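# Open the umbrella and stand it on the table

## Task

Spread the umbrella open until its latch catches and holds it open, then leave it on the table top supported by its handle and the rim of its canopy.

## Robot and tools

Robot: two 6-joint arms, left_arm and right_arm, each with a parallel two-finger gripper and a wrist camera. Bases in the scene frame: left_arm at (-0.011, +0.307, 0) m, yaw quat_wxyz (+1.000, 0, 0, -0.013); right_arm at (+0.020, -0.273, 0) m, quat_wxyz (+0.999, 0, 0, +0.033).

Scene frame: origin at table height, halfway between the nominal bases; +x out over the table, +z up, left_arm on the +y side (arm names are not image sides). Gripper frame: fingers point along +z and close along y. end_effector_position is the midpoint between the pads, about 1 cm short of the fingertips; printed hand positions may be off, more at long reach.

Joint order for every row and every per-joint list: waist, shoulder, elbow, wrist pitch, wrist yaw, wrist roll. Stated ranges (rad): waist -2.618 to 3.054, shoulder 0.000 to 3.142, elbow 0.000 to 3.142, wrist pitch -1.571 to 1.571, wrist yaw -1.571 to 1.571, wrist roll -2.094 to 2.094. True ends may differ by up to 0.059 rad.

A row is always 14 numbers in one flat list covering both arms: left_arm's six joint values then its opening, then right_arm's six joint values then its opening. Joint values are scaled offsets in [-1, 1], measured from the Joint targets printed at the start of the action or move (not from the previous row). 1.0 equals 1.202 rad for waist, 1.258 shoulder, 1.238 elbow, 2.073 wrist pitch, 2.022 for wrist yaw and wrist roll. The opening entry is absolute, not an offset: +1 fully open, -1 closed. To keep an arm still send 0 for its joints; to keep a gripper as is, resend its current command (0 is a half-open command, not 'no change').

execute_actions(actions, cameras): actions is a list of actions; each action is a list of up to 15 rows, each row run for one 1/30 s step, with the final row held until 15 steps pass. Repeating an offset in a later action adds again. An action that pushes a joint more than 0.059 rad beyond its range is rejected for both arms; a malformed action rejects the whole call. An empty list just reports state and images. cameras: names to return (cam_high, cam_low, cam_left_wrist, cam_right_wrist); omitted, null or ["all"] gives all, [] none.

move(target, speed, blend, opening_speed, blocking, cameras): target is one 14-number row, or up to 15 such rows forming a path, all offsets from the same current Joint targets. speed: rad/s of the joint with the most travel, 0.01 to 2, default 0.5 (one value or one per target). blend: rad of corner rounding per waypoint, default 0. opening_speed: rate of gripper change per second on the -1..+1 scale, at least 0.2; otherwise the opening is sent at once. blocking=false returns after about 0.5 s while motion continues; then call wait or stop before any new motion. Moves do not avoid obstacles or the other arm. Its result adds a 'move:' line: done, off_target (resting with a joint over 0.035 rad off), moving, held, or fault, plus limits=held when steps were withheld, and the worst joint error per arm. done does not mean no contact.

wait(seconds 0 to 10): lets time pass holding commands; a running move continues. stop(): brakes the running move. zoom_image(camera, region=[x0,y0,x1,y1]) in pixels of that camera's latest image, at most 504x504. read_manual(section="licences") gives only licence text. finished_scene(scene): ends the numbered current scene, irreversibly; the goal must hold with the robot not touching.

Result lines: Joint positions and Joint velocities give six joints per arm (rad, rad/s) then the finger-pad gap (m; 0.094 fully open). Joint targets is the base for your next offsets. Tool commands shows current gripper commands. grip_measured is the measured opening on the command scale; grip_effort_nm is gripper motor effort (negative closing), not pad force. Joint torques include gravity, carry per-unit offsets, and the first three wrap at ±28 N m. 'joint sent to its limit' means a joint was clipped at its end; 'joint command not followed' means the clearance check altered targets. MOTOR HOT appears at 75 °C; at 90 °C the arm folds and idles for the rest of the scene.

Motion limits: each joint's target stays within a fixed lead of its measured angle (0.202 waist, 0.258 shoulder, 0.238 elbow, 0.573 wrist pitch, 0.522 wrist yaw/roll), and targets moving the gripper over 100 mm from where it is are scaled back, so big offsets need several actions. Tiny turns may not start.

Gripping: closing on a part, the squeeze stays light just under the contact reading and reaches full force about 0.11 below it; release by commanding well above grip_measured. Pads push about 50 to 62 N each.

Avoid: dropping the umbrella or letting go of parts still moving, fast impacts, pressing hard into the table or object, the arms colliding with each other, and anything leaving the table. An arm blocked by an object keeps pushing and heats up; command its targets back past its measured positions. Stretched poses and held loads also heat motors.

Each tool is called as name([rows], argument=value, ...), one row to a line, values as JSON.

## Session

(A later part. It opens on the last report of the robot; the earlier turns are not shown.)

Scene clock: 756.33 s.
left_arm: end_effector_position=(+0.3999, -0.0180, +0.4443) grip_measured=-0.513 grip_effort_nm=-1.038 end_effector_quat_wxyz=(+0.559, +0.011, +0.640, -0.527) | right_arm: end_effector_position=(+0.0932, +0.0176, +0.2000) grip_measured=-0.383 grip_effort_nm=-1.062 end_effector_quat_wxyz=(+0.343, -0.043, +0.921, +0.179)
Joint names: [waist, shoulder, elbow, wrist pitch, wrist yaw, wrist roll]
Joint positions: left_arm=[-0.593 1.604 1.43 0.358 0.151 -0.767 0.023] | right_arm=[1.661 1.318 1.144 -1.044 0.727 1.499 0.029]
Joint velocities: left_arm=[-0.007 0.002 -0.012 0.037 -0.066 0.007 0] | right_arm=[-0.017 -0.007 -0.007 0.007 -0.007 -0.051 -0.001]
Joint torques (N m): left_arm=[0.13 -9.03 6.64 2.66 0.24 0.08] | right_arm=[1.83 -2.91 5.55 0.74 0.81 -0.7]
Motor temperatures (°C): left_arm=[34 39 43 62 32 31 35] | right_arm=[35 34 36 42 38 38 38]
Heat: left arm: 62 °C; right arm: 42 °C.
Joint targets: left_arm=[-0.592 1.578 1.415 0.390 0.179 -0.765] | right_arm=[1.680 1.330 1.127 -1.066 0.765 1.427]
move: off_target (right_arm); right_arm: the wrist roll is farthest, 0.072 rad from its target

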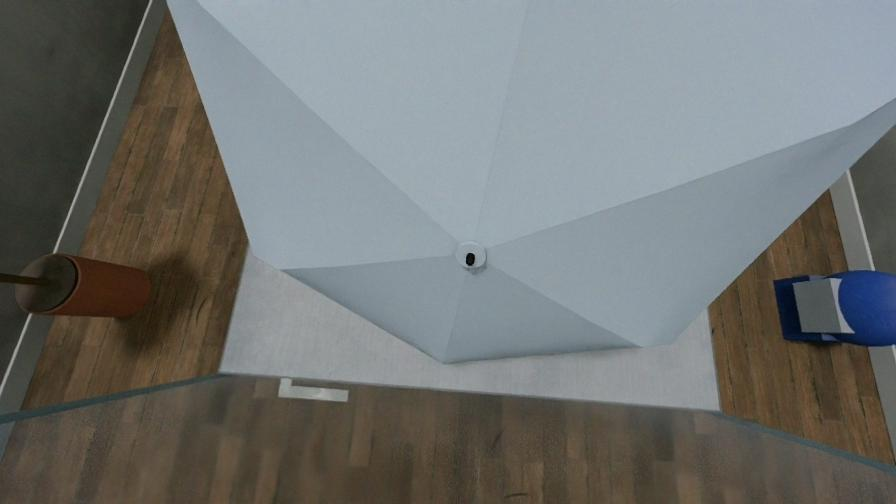

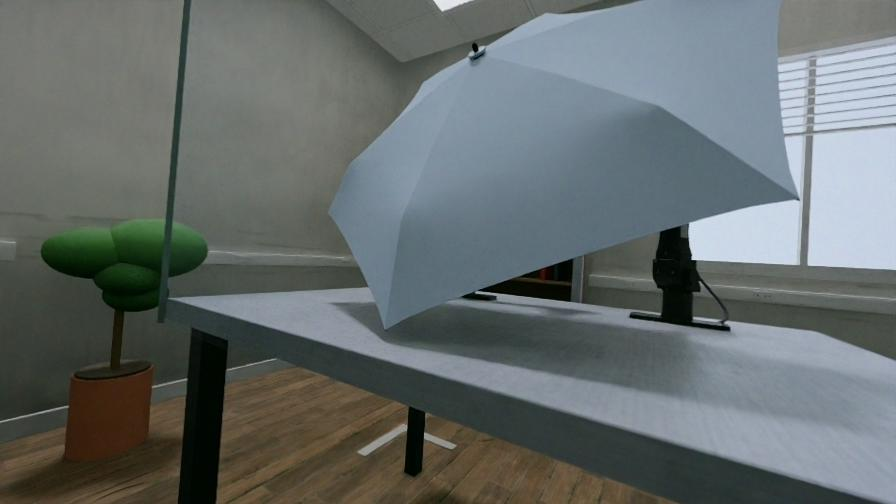

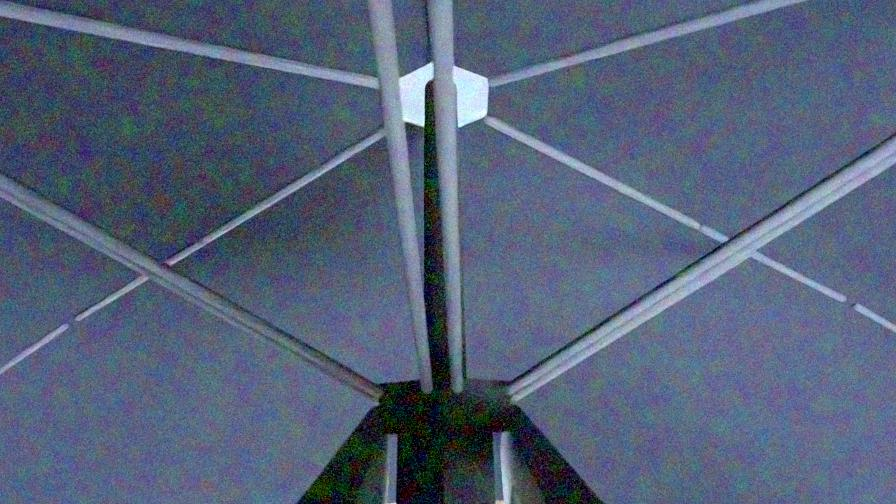

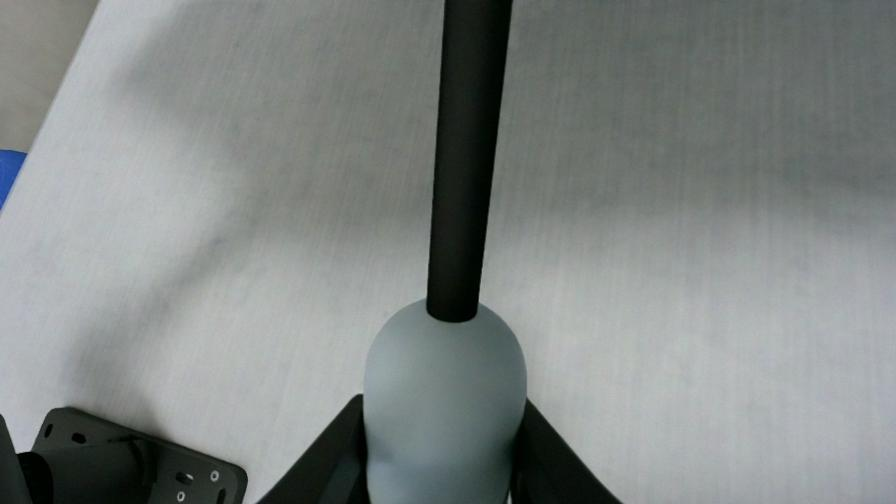

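move([
  [0.0225, 0.0294, -0.1817, 0.2074, 0.0697, -0.0767, -0.65, 0.0166, 0.1868, 0.0307, -0.0646, 0.0420, 0.1073, -0.6],
  [0.0599, 0.2122, -0.2787, 0.4197, 0.1167, -0.1944, -0.65, -0.0333, 0.3498, 0.0630, -0.0767, -0.0223, 0.1578, -0.6],
], speed=0.3, blend=0.05)

Scene clock: 765.30 s.
left_arm: end_effector_position=(+0.3928, -0.0172, +0.3669) grip_measured=-0.513 grip_effort_nm=-1.033 end_effector_quat_wxyz=(-0.489, -0.012, -0.524, +0.698) | right_arm: end_effector_position=(+0.1040, +0.0035, +0.0969) grip_measured=-0.383 grip_effort_nm=-1.062 end_effector_quat_wxyz=(+0.367, +0.007, +0.930, -0.032)
Joint names: [waist, shoulder, elbow, wrist pitch, wrist yaw, wrist roll]
Joint positions: left_arm=[-0.522 1.826 1.082 1.253 0.385 -1.144 0.023] | right_arm=[1.632 1.75 1.174 -1.2 0.732 1.793 0.029]
Joint velocities: left_arm=[0.002 0.002 -0.017 0.066 0.037 0.022 0.001] | right_arm=[0.002 -0.002 0.002 -0.007 0.066 -0.037 0]
Joint torques (N m): left_arm=[0.25 -6.6 5.89 2.04 0.16 -0.11] | right_arm=[0.83 -4.92 8.66 -0.21 0.29 -0.45]
Motor temperatures (°C): left_arm=[34 38 43 61 32 31 35] | right_arm=[35 34 36 41 38 38 38]
Heat: left arm: 61 °C; right arm: 41 °C.
Joint targets: left_arm=[-0.520 1.845 1.070 1.260 0.414 -1.158] | right_arm=[1.640 1.770 1.206 -1.225 0.720 1.746]
move: off_target (right_arm); right_arm: the wrist roll is farthest, 0.046 rad from its target

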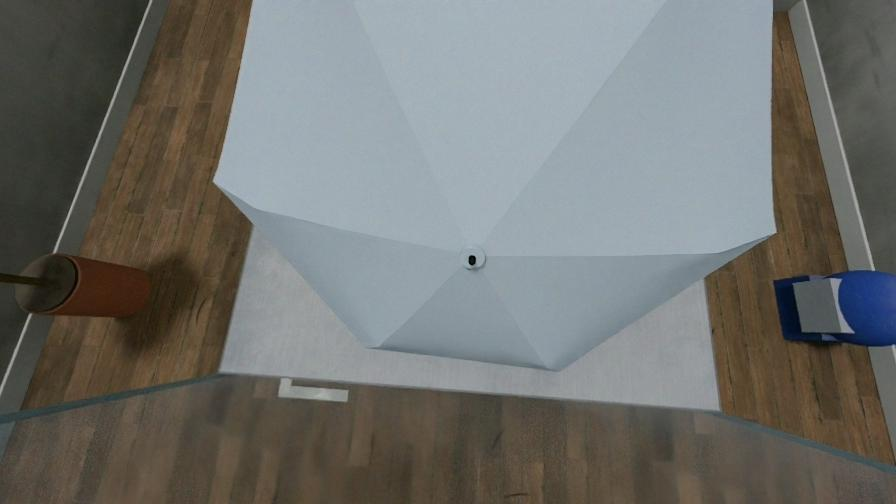

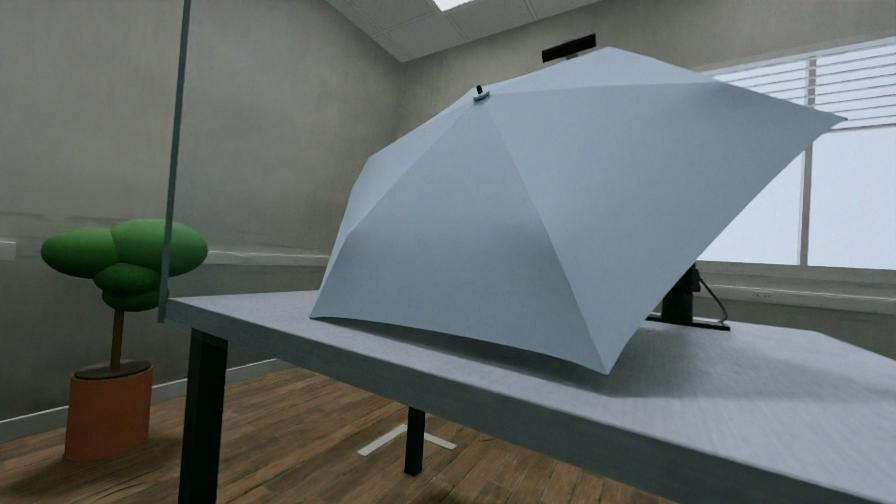

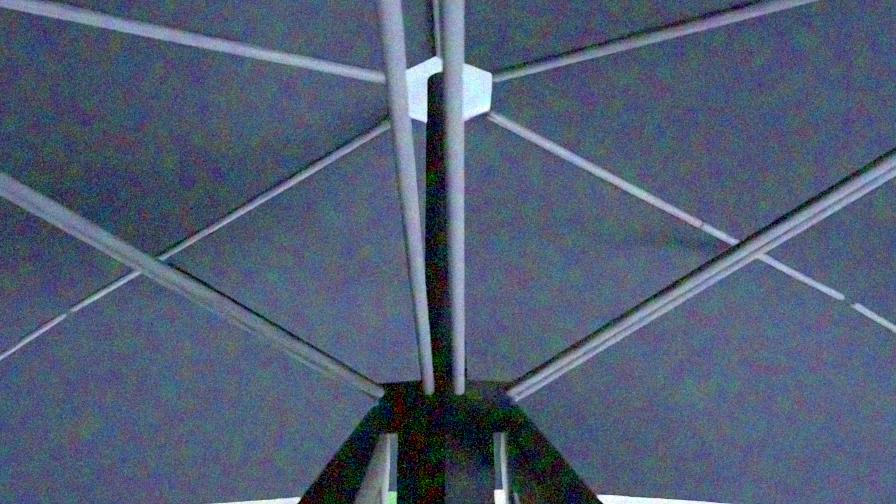

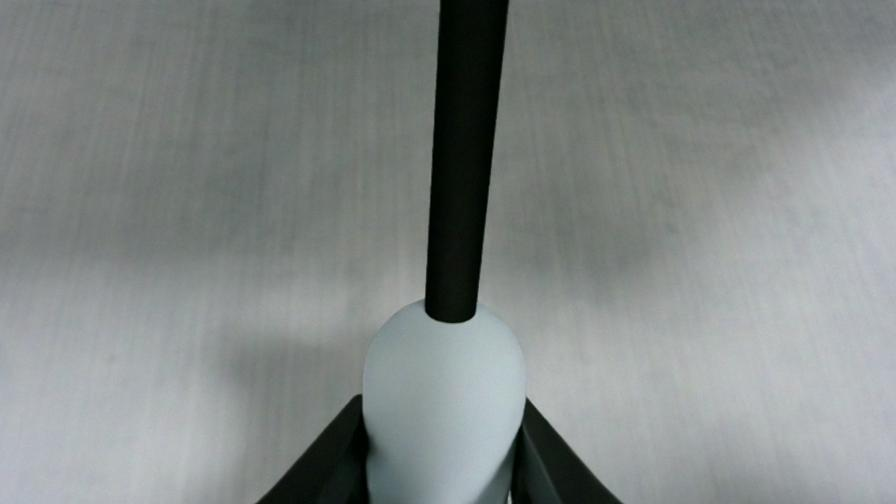

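move(target=[0, 0.0449, -0.0339, 0.0478, 0, 0, -0.65, 0, 0.0294, -0.0493, 0.0473, 0, 0, -0.6], speed=0.1, cameras=["cam_low"])

Scene clock: 773.27 s.
left_arm: end_effector_position=(+0.3891, -0.0136, +0.3558) grip_measured=-0.514 grip_effort_nm=-1.033 end_effector_quat_wxyz=(-0.494, -0.015, -0.505, +0.708) | right_arm: end_effector_position=(+0.1037, +0.0037, +0.0821) grip_measured=-0.383 grip_effort_nm=-1.053 end_effector_quat_wxyz=(+0.366, +0.008, +0.930, -0.042)
Joint names: [waist, shoulder, elbow, wrist pitch, wrist yaw, wrist roll]
Joint positions: left_arm=[-0.52 1.871 1.044 1.384 0.385 -1.163 0.023] | right_arm=[1.629 1.788 1.157 -1.167 0.726 1.799 0.029]
Joint velocities: left_arm=[-0.002 -0.012 -0.007 0.037 0.037 -0.066 0] | right_arm=[-0.012 -0.012 0.002 -0.051 -0.022 0.081 0]
Joint torques (N m): left_arm=[0.03 -5.9 5.23 1.63 0.16 0.1] | right_arm=[1.03 -5.2 4.67 0.34 0.36 -0.51]
Motor temperatures (°C): left_arm=[34 38 43 59 32 31 35] | right_arm=[35 34 36 40 37 37 38]
Heat: left arm: 59 °C; right arm: 40 °C.
Joint targets: left_arm=[-0.520 1.901 1.028 1.359 0.414 -1.158] | right_arm=[1.640 1.807 1.145 -1.127 0.720 1.746]
move: off_target (right_arm); right_arm: the wrist roll is farthest, 0.053 rad from its target
Images, in order (width x height): cam_low 896x504.

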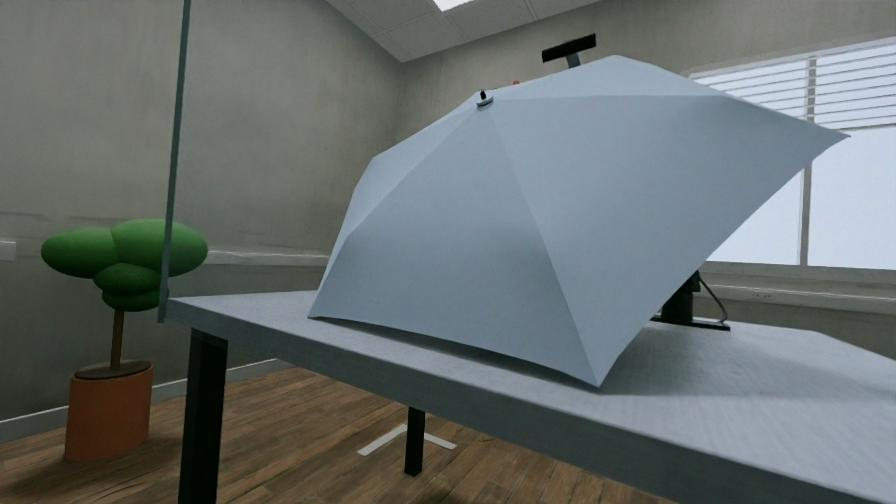

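execute_actions(actions=[])

Scene clock: 786.77 s.
left_arm: end_effector_position=(+0.3891, -0.0136, +0.3559) grip_measured=-0.514 grip_effort_nm=-1.038 end_effector_quat_wxyz=(-0.494, -0.015, -0.504, +0.708) | right_arm: end_effector_position=(+0.1037, +0.0037, +0.0821) grip_measured=-0.383 grip_effort_nm=-1.062 end_effector_quat_wxyz=(+0.366, +0.008, +0.930, -0.042)
Joint names: [waist, shoulder, elbow, wrist pitch, wrist yaw, wrist roll]
Joint positions: left_arm=[-0.52 1.871 1.044 1.385 0.385 -1.163 0.023] | right_arm=[1.629 1.788 1.157 -1.167 0.726 1.799 0.029]
Joint velocities: left_arm=[0.002 0.007 0.002 -0.037 0.007 -0.051 0] | right_arm=[0.012 -0.002 -0.002 -0.037 -0.022 0.051 0]
Joint torques (N m): left_arm=[0.03 -5.89 5.23 1.61 0.16 0.1] | right_arm=[1.02 -5.23 4.64 0.37 0.35 -0.5]
Motor temperatures (°C): left_arm=[34 38 43 57 32 31 35] | right_arm=[35 34 36 39 37 37 38]
Heat: left arm: 57 °C; right arm: 39 °C.
Joint targets: left_arm=[-0.520 1.901 1.028 1.359 0.414 -1.158] | right_arm=[1.640 1.807 1.145 -1.127 0.720 1.746]
Tool commands: left_gripper/opening=-0.65 right_gripper/opening=-0.6

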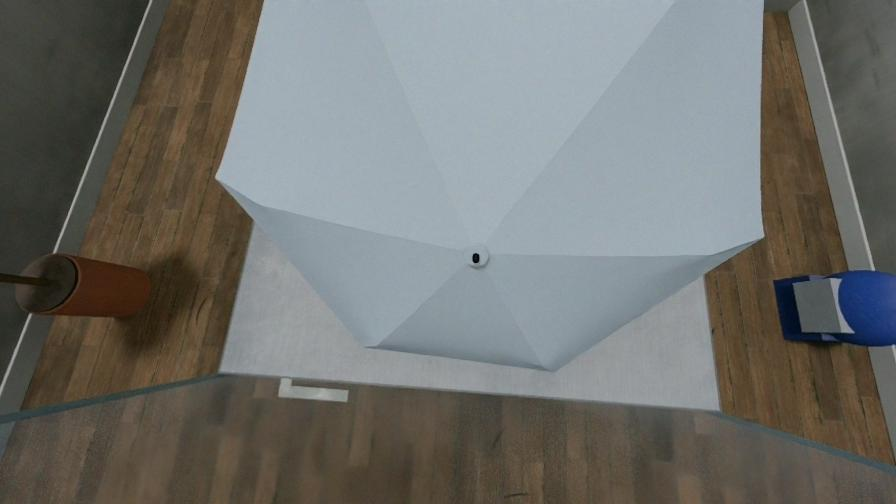

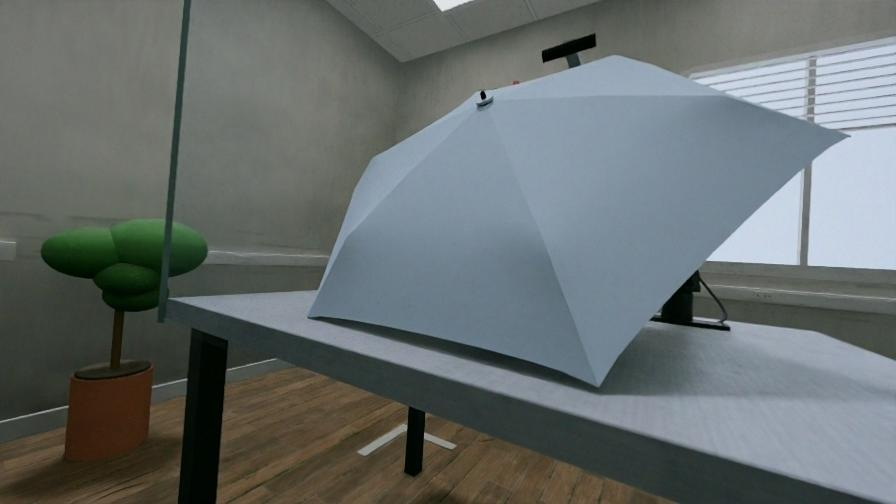

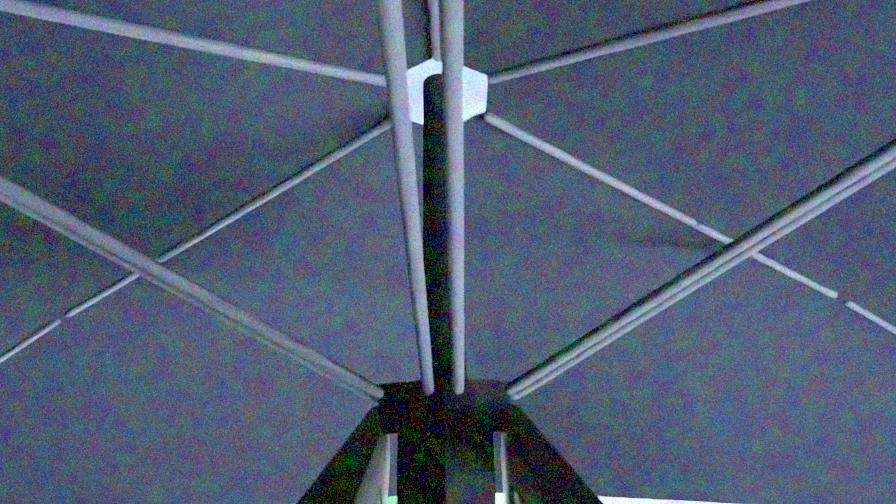

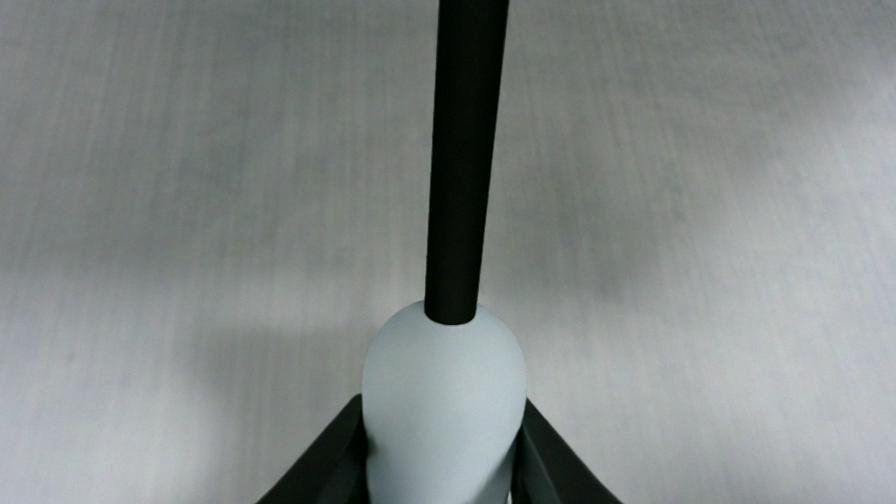

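zoom_image(camera="cam_low", region=[260, 270, 400, 350])

zoom_image(camera="cam_low", region=[530, 330, 670, 410])

Scaled by 3.600 from the camera's 896x504 image, which has a finer 1280x720 frame.

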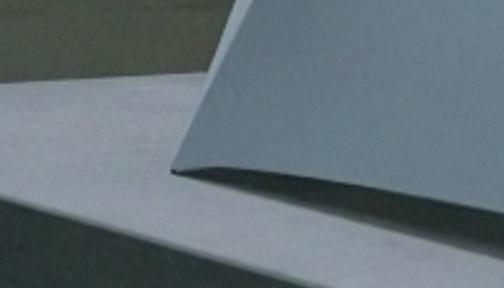

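Scaled by 3.600 from the camera's 896x504 image, which has a finer 1280x720 frame.

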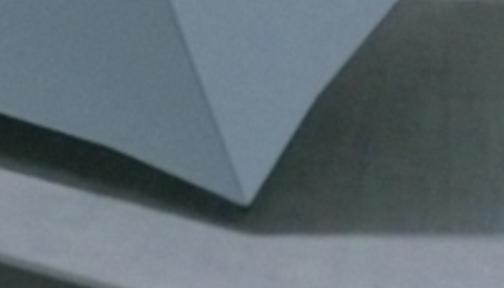

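move(target=[0, 0.0337, -0.0254, 0.0358, 0, 0, -0.65, 0, 0.022, -0.037, 0.0355, 0, 0, -0.6], speed=0.08, cameras=["cam_high", "cam_low"])

Scene clock: 791.80 s.
left_arm: end_effector_position=(+0.3843, -0.0117, +0.3459) grip_measured=-0.514 grip_effort_nm=-1.033 end_effector_quat_wxyz=(-0.499, -0.022, -0.491, +0.713) | right_arm: end_effector_position=(+0.1053, +0.0013, +0.0648) grip_measured=-0.383 grip_effort_nm=-1.067 end_effector_quat_wxyz=(+0.370, +0.006, +0.928, -0.047)
Joint names: [waist, shoulder, elbow, wrist pitch, wrist yaw, wrist roll]
Joint positions: left_arm=[-0.52 1.908 1.015 1.484 0.39 -1.165 0.023] | right_arm=[1.628 1.817 1.112 -1.104 0.733 1.799 0.029]
Joint velocities: left_arm=[-0.007 0.002 -0.007 0.066 -0.037 -0.022 0.001] | right_arm=[0.012 -0.007 -0.002 -0.007 0.037 -0.066 0]
Joint torques (N m): left_arm=[0.03 -5.55 4.75 1.31 0.1 0.12] | right_arm=[1.26 -5.33 4.4 0.44 0.29 -0.5]
Motor temperatures (°C): left_arm=[34 38 43 56 32 31 35] | right_arm=[35 34 36 39 37 37 38]
Heat: left arm: 56 °C; right arm: 39 °C.
Joint targets: left_arm=[-0.520 1.944 0.997 1.433 0.414 -1.158] | right_arm=[1.640 1.835 1.099 -1.053 0.720 1.746]
move: off_target (left_arm, right_arm); left_arm: the wrist pitch is farthest, 0.051 rad from its target; right_arm: the wrist roll is farthest, 0.053 rad from its target
Images, in order (width x height): cam_high 896x504, cam_low 896x504.

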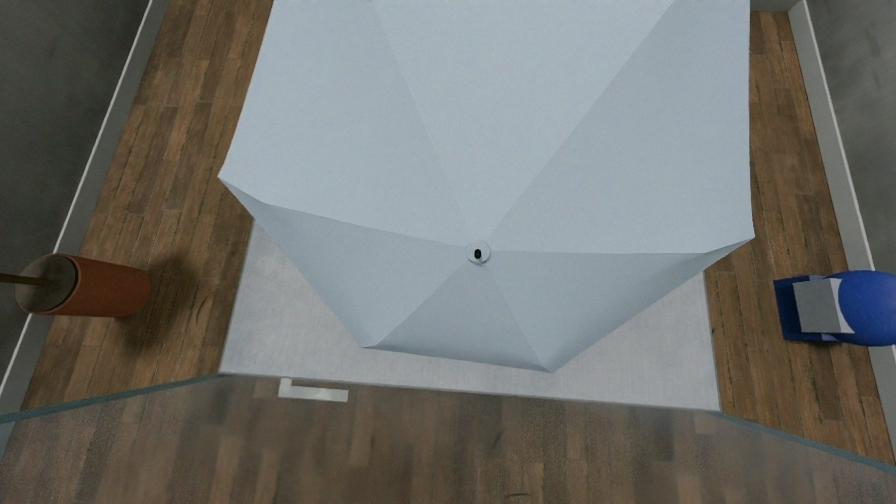

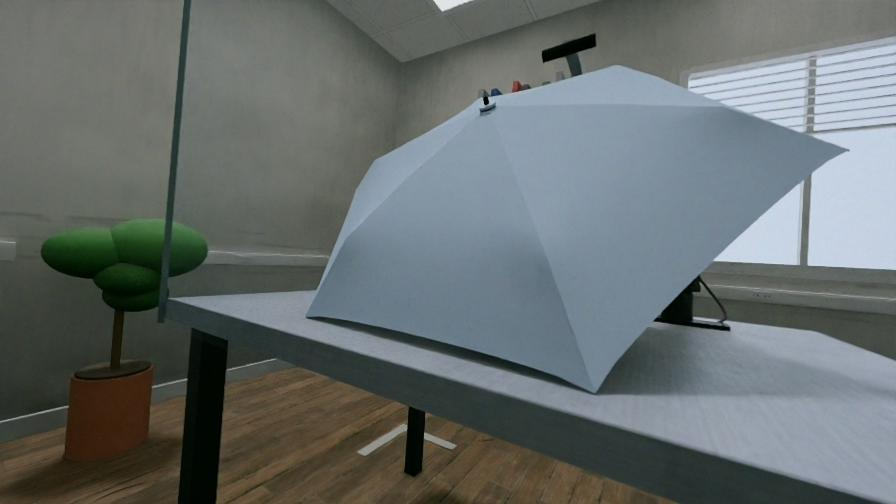

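zoom_image(camera="cam_low", region=[260, 270, 400, 350])

zoom_image(camera="cam_low", region=[530, 330, 670, 410])

Scaled by 3.600 from the camera's 896x504 image, which has a finer 1280x720 frame.

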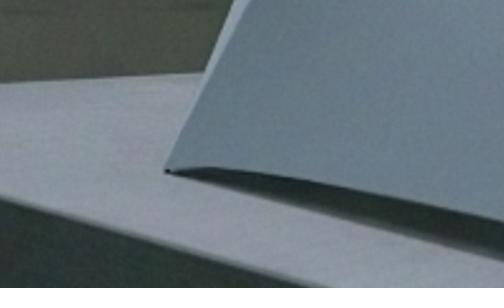

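Scaled by 3.600 from the camera's 896x504 image, which has a finer 1280x720 frame.

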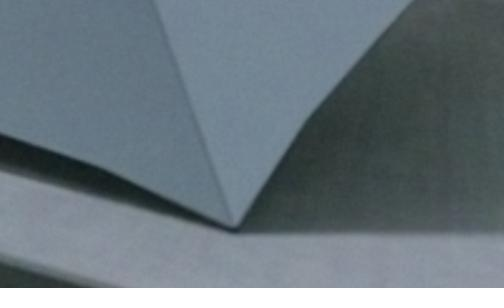

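move(target=[0, 0.018, -0.012, 0.018, 0, 0, -0.65, 0, 0.006, -0.012, 0.012, 0, 0, -0.6], speed=0.05, cameras=["cam_high", "cam_low"])

zoom_image(camera="cam_low", region=[260, 270, 400, 350])

zoom_image(camera="cam_low", region=[530, 330, 670, 410])

Scene clock: 823.97 s.
left_arm: end_effector_position=(+0.3823, -0.0105, +0.3422) grip_measured=-0.514 grip_effort_nm=-1.048 end_effector_quat_wxyz=(-0.503, -0.025, -0.484, +0.716) | right_arm: end_effector_position=(+0.1054, +0.0008, +0.0582) grip_measured=-0.383 grip_effort_nm=-1.062 end_effector_quat_wxyz=(+0.370, +0.006, +0.928, -0.046)
Joint names: [waist, shoulder, elbow, wrist pitch, wrist yaw, wrist roll]
Joint positions: left_arm=[-0.52 1.926 1.005 1.53 0.39 -1.166 0.023] | right_arm=[1.628 1.826 1.095 -1.077 0.733 1.799 0.029]
Joint velocities: left_arm=[-0.002 -0.007 -0.022 -0.007 0.007 -0.037 -0.001] | right_arm=[-0.007 0.002 -0.022 0.066 -0.066 -0.022 0.001]
Joint torques (N m): left_arm=[0.03 -5.24 4.31 1.19 0.1 0.12] | right_arm=[1.18 -5.57 4.49 0.42 0.27 -0.5]
Motor temperatures (°C): left_arm=[34 37 43 51 32 31 35] | right_arm=[35 34 35 38 36 37 38]
Heat: left arm: 51 °C; right arm: 38 °C.
Joint targets: left_arm=[-0.520 1.966 0.982 1.470 0.414 -1.158] | right_arm=[1.640 1.843 1.084 -1.029 0.720 1.746]
move: off_target (left_arm, right_arm); left_arm: the wrist pitch is farthest, 0.060 rad from its target; right_arm: the wrist roll is farthest, 0.053 rad from its target
Images, in order (width x height): cam_high 896x504, cam_low 896x504.

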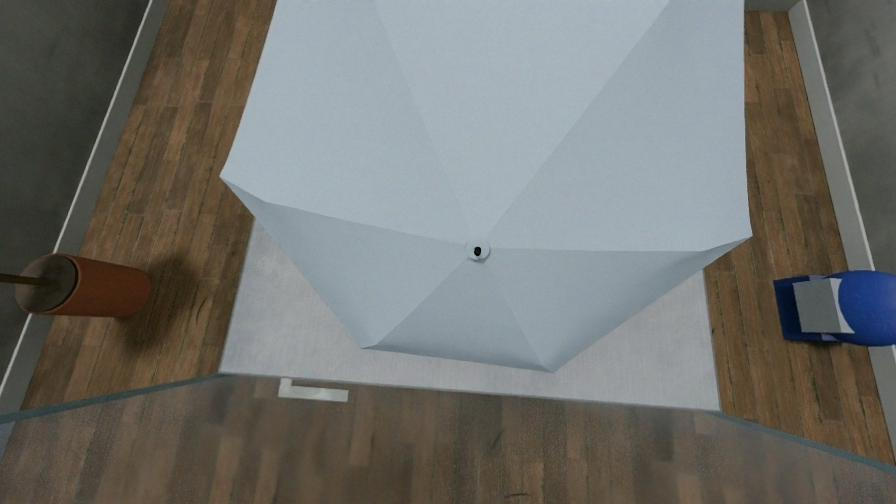

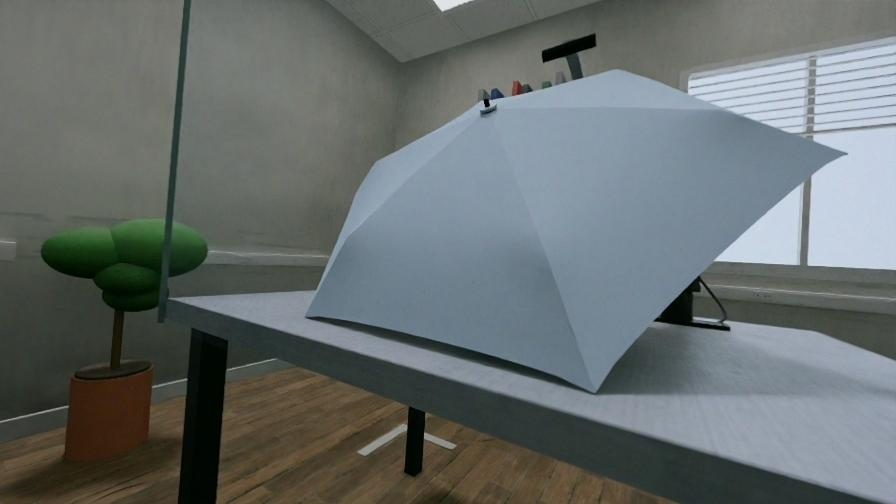

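Scaled by 3.600 from the camera's 896x504 image, which has a finer 1280x720 frame.

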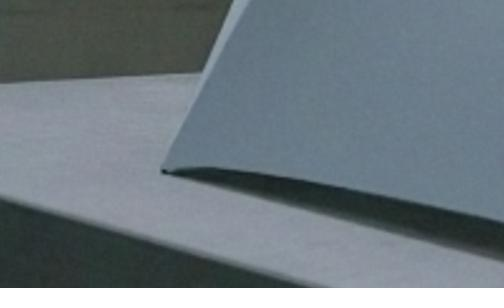

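Scaled by 3.600 from the camera's 896x504 image, which has a finer 1280x720 frame.

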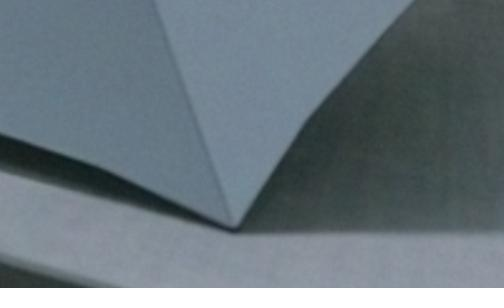

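move(target=[0, -0.0286, 0.016, 0.0265, 0, 0, -0.65, 0, 0, 0, 0, 0, 0, -0.6], speed=0.05, cameras=["cam_low"])

Scene clock: 829.53 s.
left_arm: end_effector_position=(+0.3820, -0.0102, +0.3429) grip_measured=-0.514 grip_effort_nm=-1.038 end_effector_quat_wxyz=(-0.504, -0.026, -0.483, +0.716) | right_arm: end_effector_position=(+0.1054, +0.0008, +0.0581) grip_measured=-0.383 grip_effort_nm=-1.053 end_effector_quat_wxyz=(+0.370, +0.006, +0.928, -0.046)
Joint names: [waist, shoulder, elbow, wrist pitch, wrist yaw, wrist roll]
Joint positions: left_arm=[-0.52 1.926 1.005 1.534 0.389 -1.166 0.023] | right_arm=[1.628 1.826 1.095 -1.076 0.733 1.799 0.029]
Joint velocities: left_arm=[-0.017 -0.012 0.017 -0.022 0.022 0.007 0.001] | right_arm=[-0.002 -0.012 0.007 0.007 0.066 0.051 0]
Joint torques (N m): left_arm=[0.02 -7.77 5.81 1.72 0.09 0.13] | right_arm=[1.21 -5.55 4.49 0.41 0.27 -0.5]
Motor temperatures (°C): left_arm=[34 37 43 51 32 31 35] | right_arm=[35 34 35 38 36 37 38]
Heat: left arm: 51 °C; right arm: 38 °C.
Joint targets: left_arm=[-0.520 1.930 1.002 1.525 0.414 -1.158] | right_arm=[1.640 1.843 1.084 -1.029 0.720 1.746]
move: off_target (right_arm); right_arm: the wrist roll is farthest, 0.053 rad from its target
Images, in order (width x height): cam_low 896x504.

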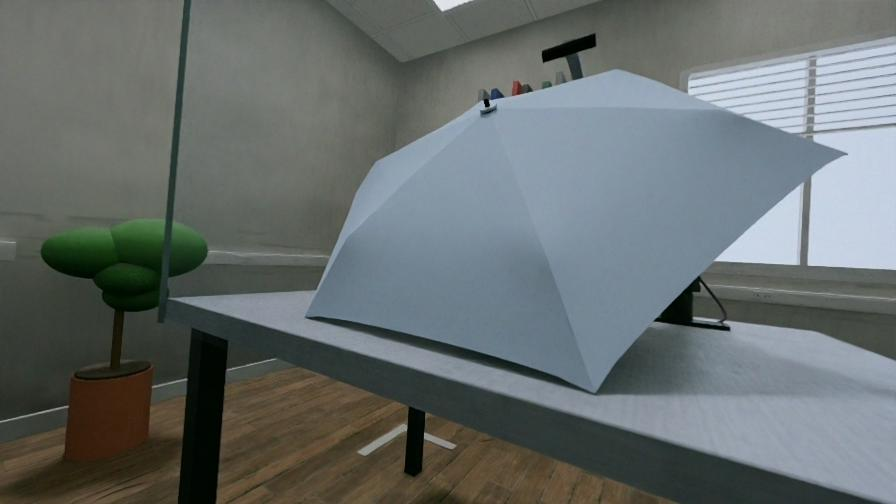

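move(target=[0, 0, 0, 0, 0, 0, 0.4, 0, 0, 0, 0, 0, 0, -0.6], opening_speed=0.5, cameras=["cam_low", "cam_left_wrist"])

Scene clock: 834.57 s.
left_arm: end_effector_position=(+0.3794, -0.0123, +0.3422) grip_measured=+0.399 grip_effort_nm=0.061 end_effector_quat_wxyz=(-0.499, -0.034, -0.484, +0.718) | right_arm: end_effector_position=(+0.1043, +0.0024, +0.0570) grip_measured=-0.383 grip_effort_nm=-1.057 end_effector_quat_wxyz=(+0.366, +0.002, +0.929, -0.045)
Joint names: [waist, shoulder, elbow, wrist pitch, wrist yaw, wrist roll]
Joint positions: left_arm=[-0.52 1.926 1.005 1.534 0.408 -1.166 0.066] | right_arm=[1.628 1.826 1.095 -1.067 0.727 1.786 0.029]
Joint velocities: left_arm=[0.007 0.002 -0.002 -0.081 -0.022 -0.037 0] | right_arm=[-0.002 0.007 0.002 -0.095 0.051 -0.037 -0.001]
Joint torques (N m): left_arm=[0.05 -7.79 5.79 1.71 -0.09 0.12] | right_arm=[1.14 -5.56 4.49 0.34 0.33 -0.38]
Motor temperatures (°C): left_arm=[34 38 43 51 32 31 35] | right_arm=[35 34 35 37 36 37 38]
Heat: left arm: 51 °C; right arm: 38 °C.
Joint targets: left_arm=[-0.520 1.930 1.002 1.525 0.415 -1.158] | right_arm=[1.640 1.843 1.084 -1.028 0.720 1.746]
move: off_target (right_arm); right_arm: the wrist roll is farthest, 0.040 rad from its target
Images, in order (width x height): cam_low 896x504, cam_left_wrist 896x504.

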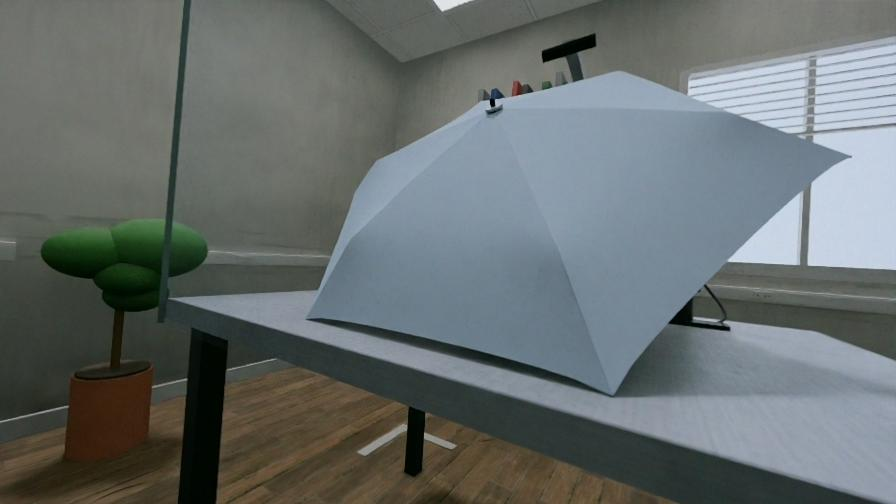

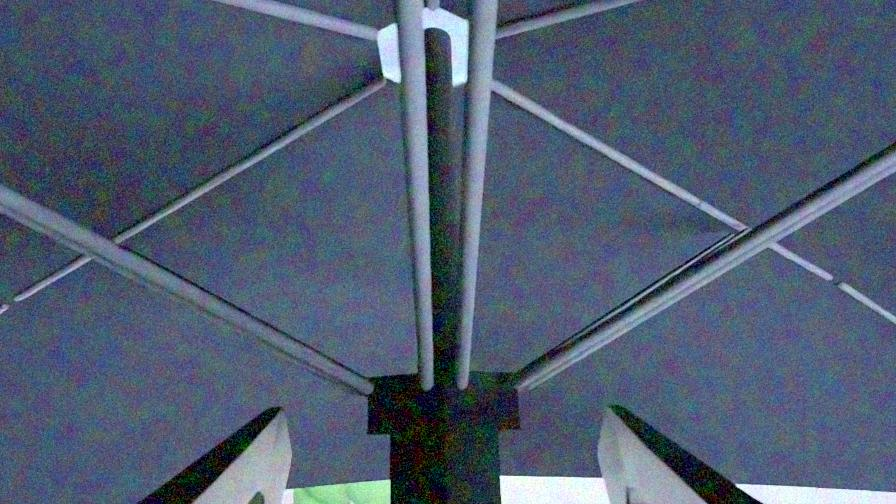

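move(target=[0.1456, -0.1125, -0.0902, -0.0491, 0.1825, -0.0410, 0.4, 0, 0, 0, 0, 0, 0, -0.6], speed=0.2, cameras=["cam_low", "cam_left_wrist"])

Scene clock: 870.13 s.
left_arm: end_effector_position=(+0.3636, +0.0246, +0.3187) grip_measured=+0.399 grip_effort_nm=0.056 end_effector_quat_wxyz=(-0.418, -0.107, -0.556, +0.711) | right_arm: end_effector_position=(+0.1043, +0.0024, +0.0570) grip_measured=-0.383 grip_effort_nm=-1.072 end_effector_quat_wxyz=(+0.366, +0.002, +0.929, -0.045)
Joint names: [waist, shoulder, elbow, wrist pitch, wrist yaw, wrist roll]
Joint positions: left_arm=[-0.351 1.813 0.908 1.435 0.779 -1.24 0.066] | right_arm=[1.628 1.826 1.095 -1.067 0.727 1.786 0.029]
Joint velocities: left_arm=[-0.002 -0.022 0.017 0.022 0.125 -0.051 -0.001] | right_arm=[0.002 -0.007 -0.002 -0.037 -0.022 -0.051 0]
Joint torques (N m): left_arm=[0.55 -9.14 4.74 1.65 -0.2 0.05] | right_arm=[1.11 -5.57 4.53 0.34 0.34 -0.38]
Motor temperatures (°C): left_arm=[34 39 43 50 32 31 33] | right_arm=[35 34 35 36 36 36 38]
Heat: left arm: 50 °C; right arm: 38 °C.
Joint targets: left_arm=[-0.345 1.789 0.890 1.424 0.783 -1.241] | right_arm=[1.640 1.843 1.084 -1.028 0.720 1.746]
move: off_target (right_arm); right_arm: the wrist roll is farthest, 0.040 rad from its target
Images, in order (width x height): cam_low 896x504, cam_left_wrist 896x504.

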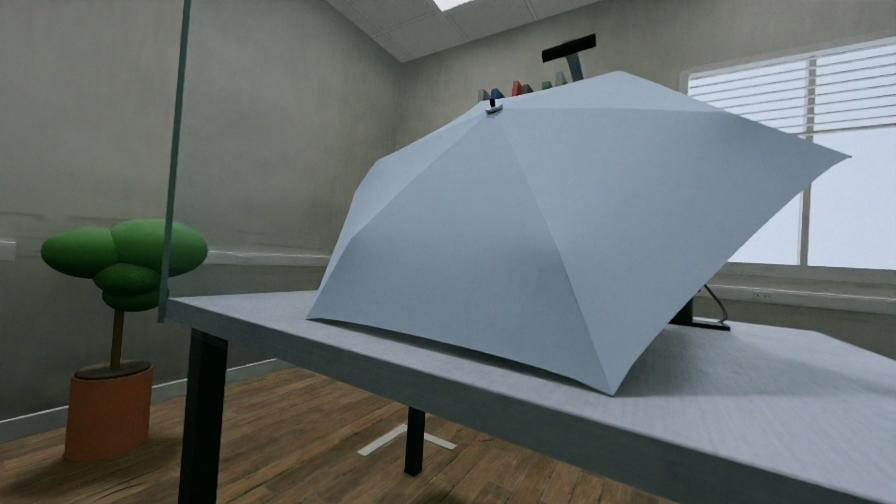

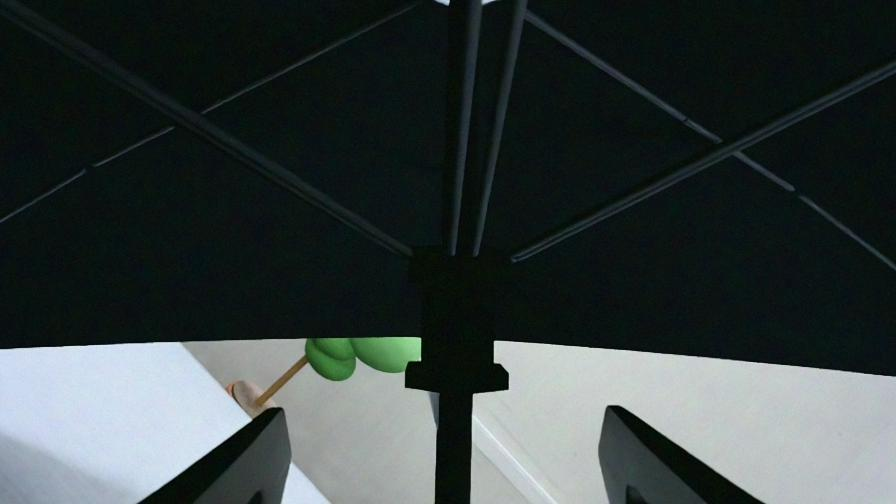

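move([
  [0.1206, -0.3490, -0.3554, -0.1563, -0.0905, 0.2181, 0.4, 0, 0, 0, 0, 0, 0, -0.6],
  [0.3702, -0.7862, -0.5574, -0.3492, -0.2389, 0.4159, 0.4, 0, 0, 0, 0, 0, 0, -0.6],
  [0.5366, -0.9849, -0.5977, -0.4457, -0.3378, 0.5643, 0.4, 0, 0, 0, 0, 0, 0, -0.6],
], speed=[0.4, 0.6, 0.6], blend=0.08)

Scene clock: 883.37 s.
left_arm: end_effector_position=(+0.2747, +0.3663, +0.2531) grip_measured=+0.399 grip_effort_nm=0.051 end_effector_quat_wxyz=(+0.751, -0.083, +0.655, +0.025) | right_arm: end_effector_position=(+0.1043, +0.0024, +0.0570) grip_measured=-0.383 grip_effort_nm=-1.062 end_effector_quat_wxyz=(+0.366, +0.002, +0.929, -0.045)
Joint names: [waist, shoulder, elbow, wrist pitch, wrist yaw, wrist roll]
Joint positions: left_arm=[0.294 0.56 0.17 0.519 0.107 -0.107 0.066] | right_arm=[1.628 1.826 1.095 -1.067 0.727 1.786 0.029]
Joint velocities: left_arm=[-0.012 -0.002 -0.032 0.007 -0.022 -0.022 0] | right_arm=[0.007 -0.007 0.007 0.007 -0.007 -0.007 -0.001]
Joint torques (N m): left_arm=[0.55 -0.38 6.23 2.18 -0.08 0.13] | right_arm=[1.18 -5.56 4.51 0.34 0.32 -0.38]
Motor temperatures (°C): left_arm=[34 39 43 50 32 31 33] | right_arm=[35 34 35 36 35 36 38]
Heat: left arm: 50 °C; right arm: 38 °C.
Joint targets: left_arm=[0.300 0.550 0.150 0.500 0.100 -0.100] | right_arm=[1.640 1.843 1.084 -1.028 0.720 1.746]
move: off_target (right_arm); right_arm: the wrist roll is farthest, 0.040 rad from its target

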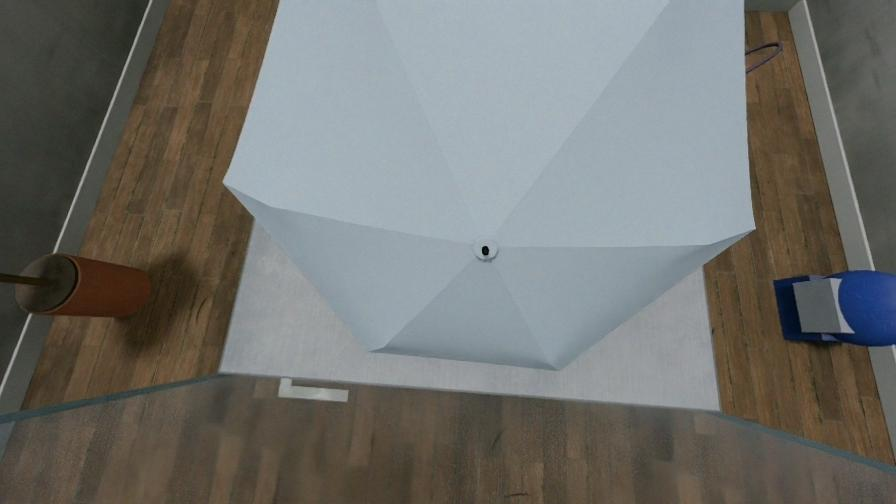

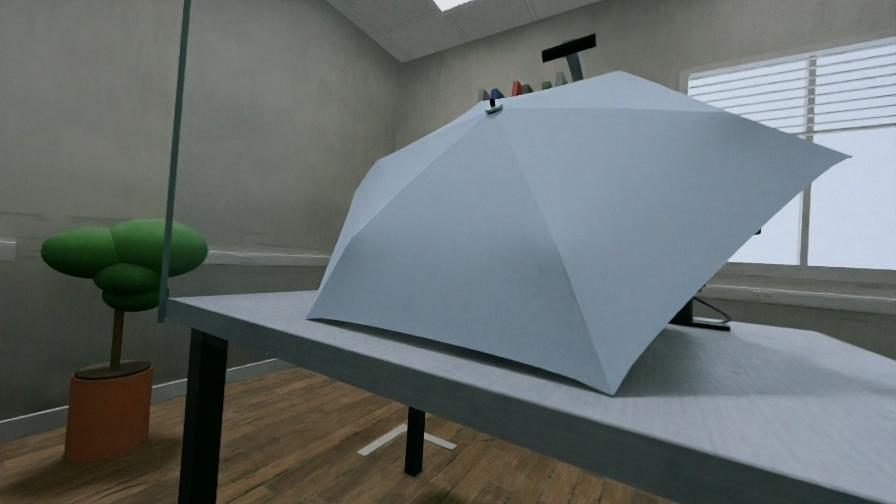

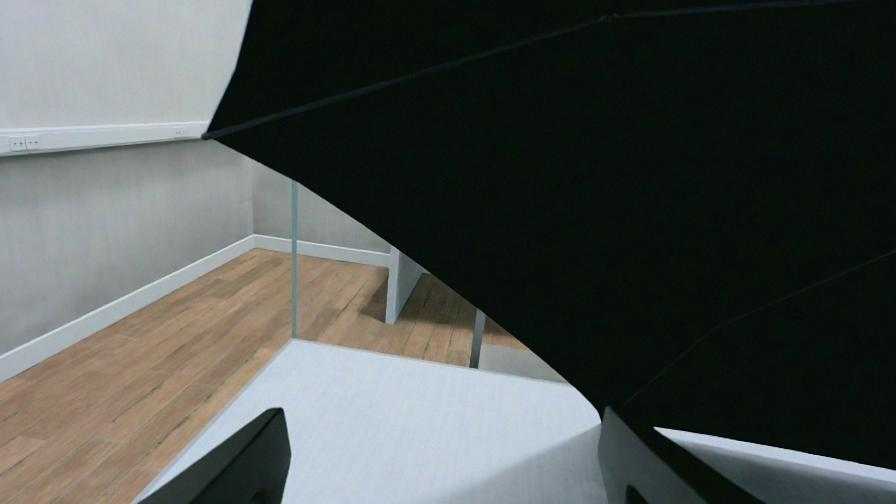

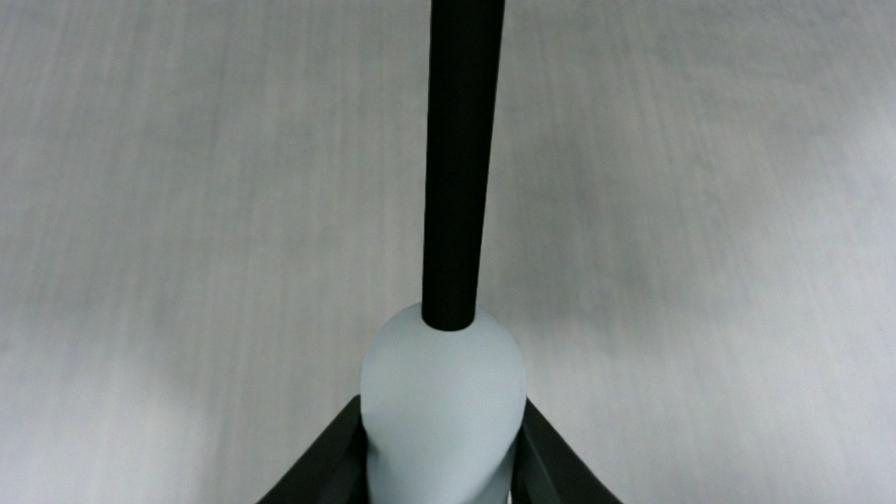

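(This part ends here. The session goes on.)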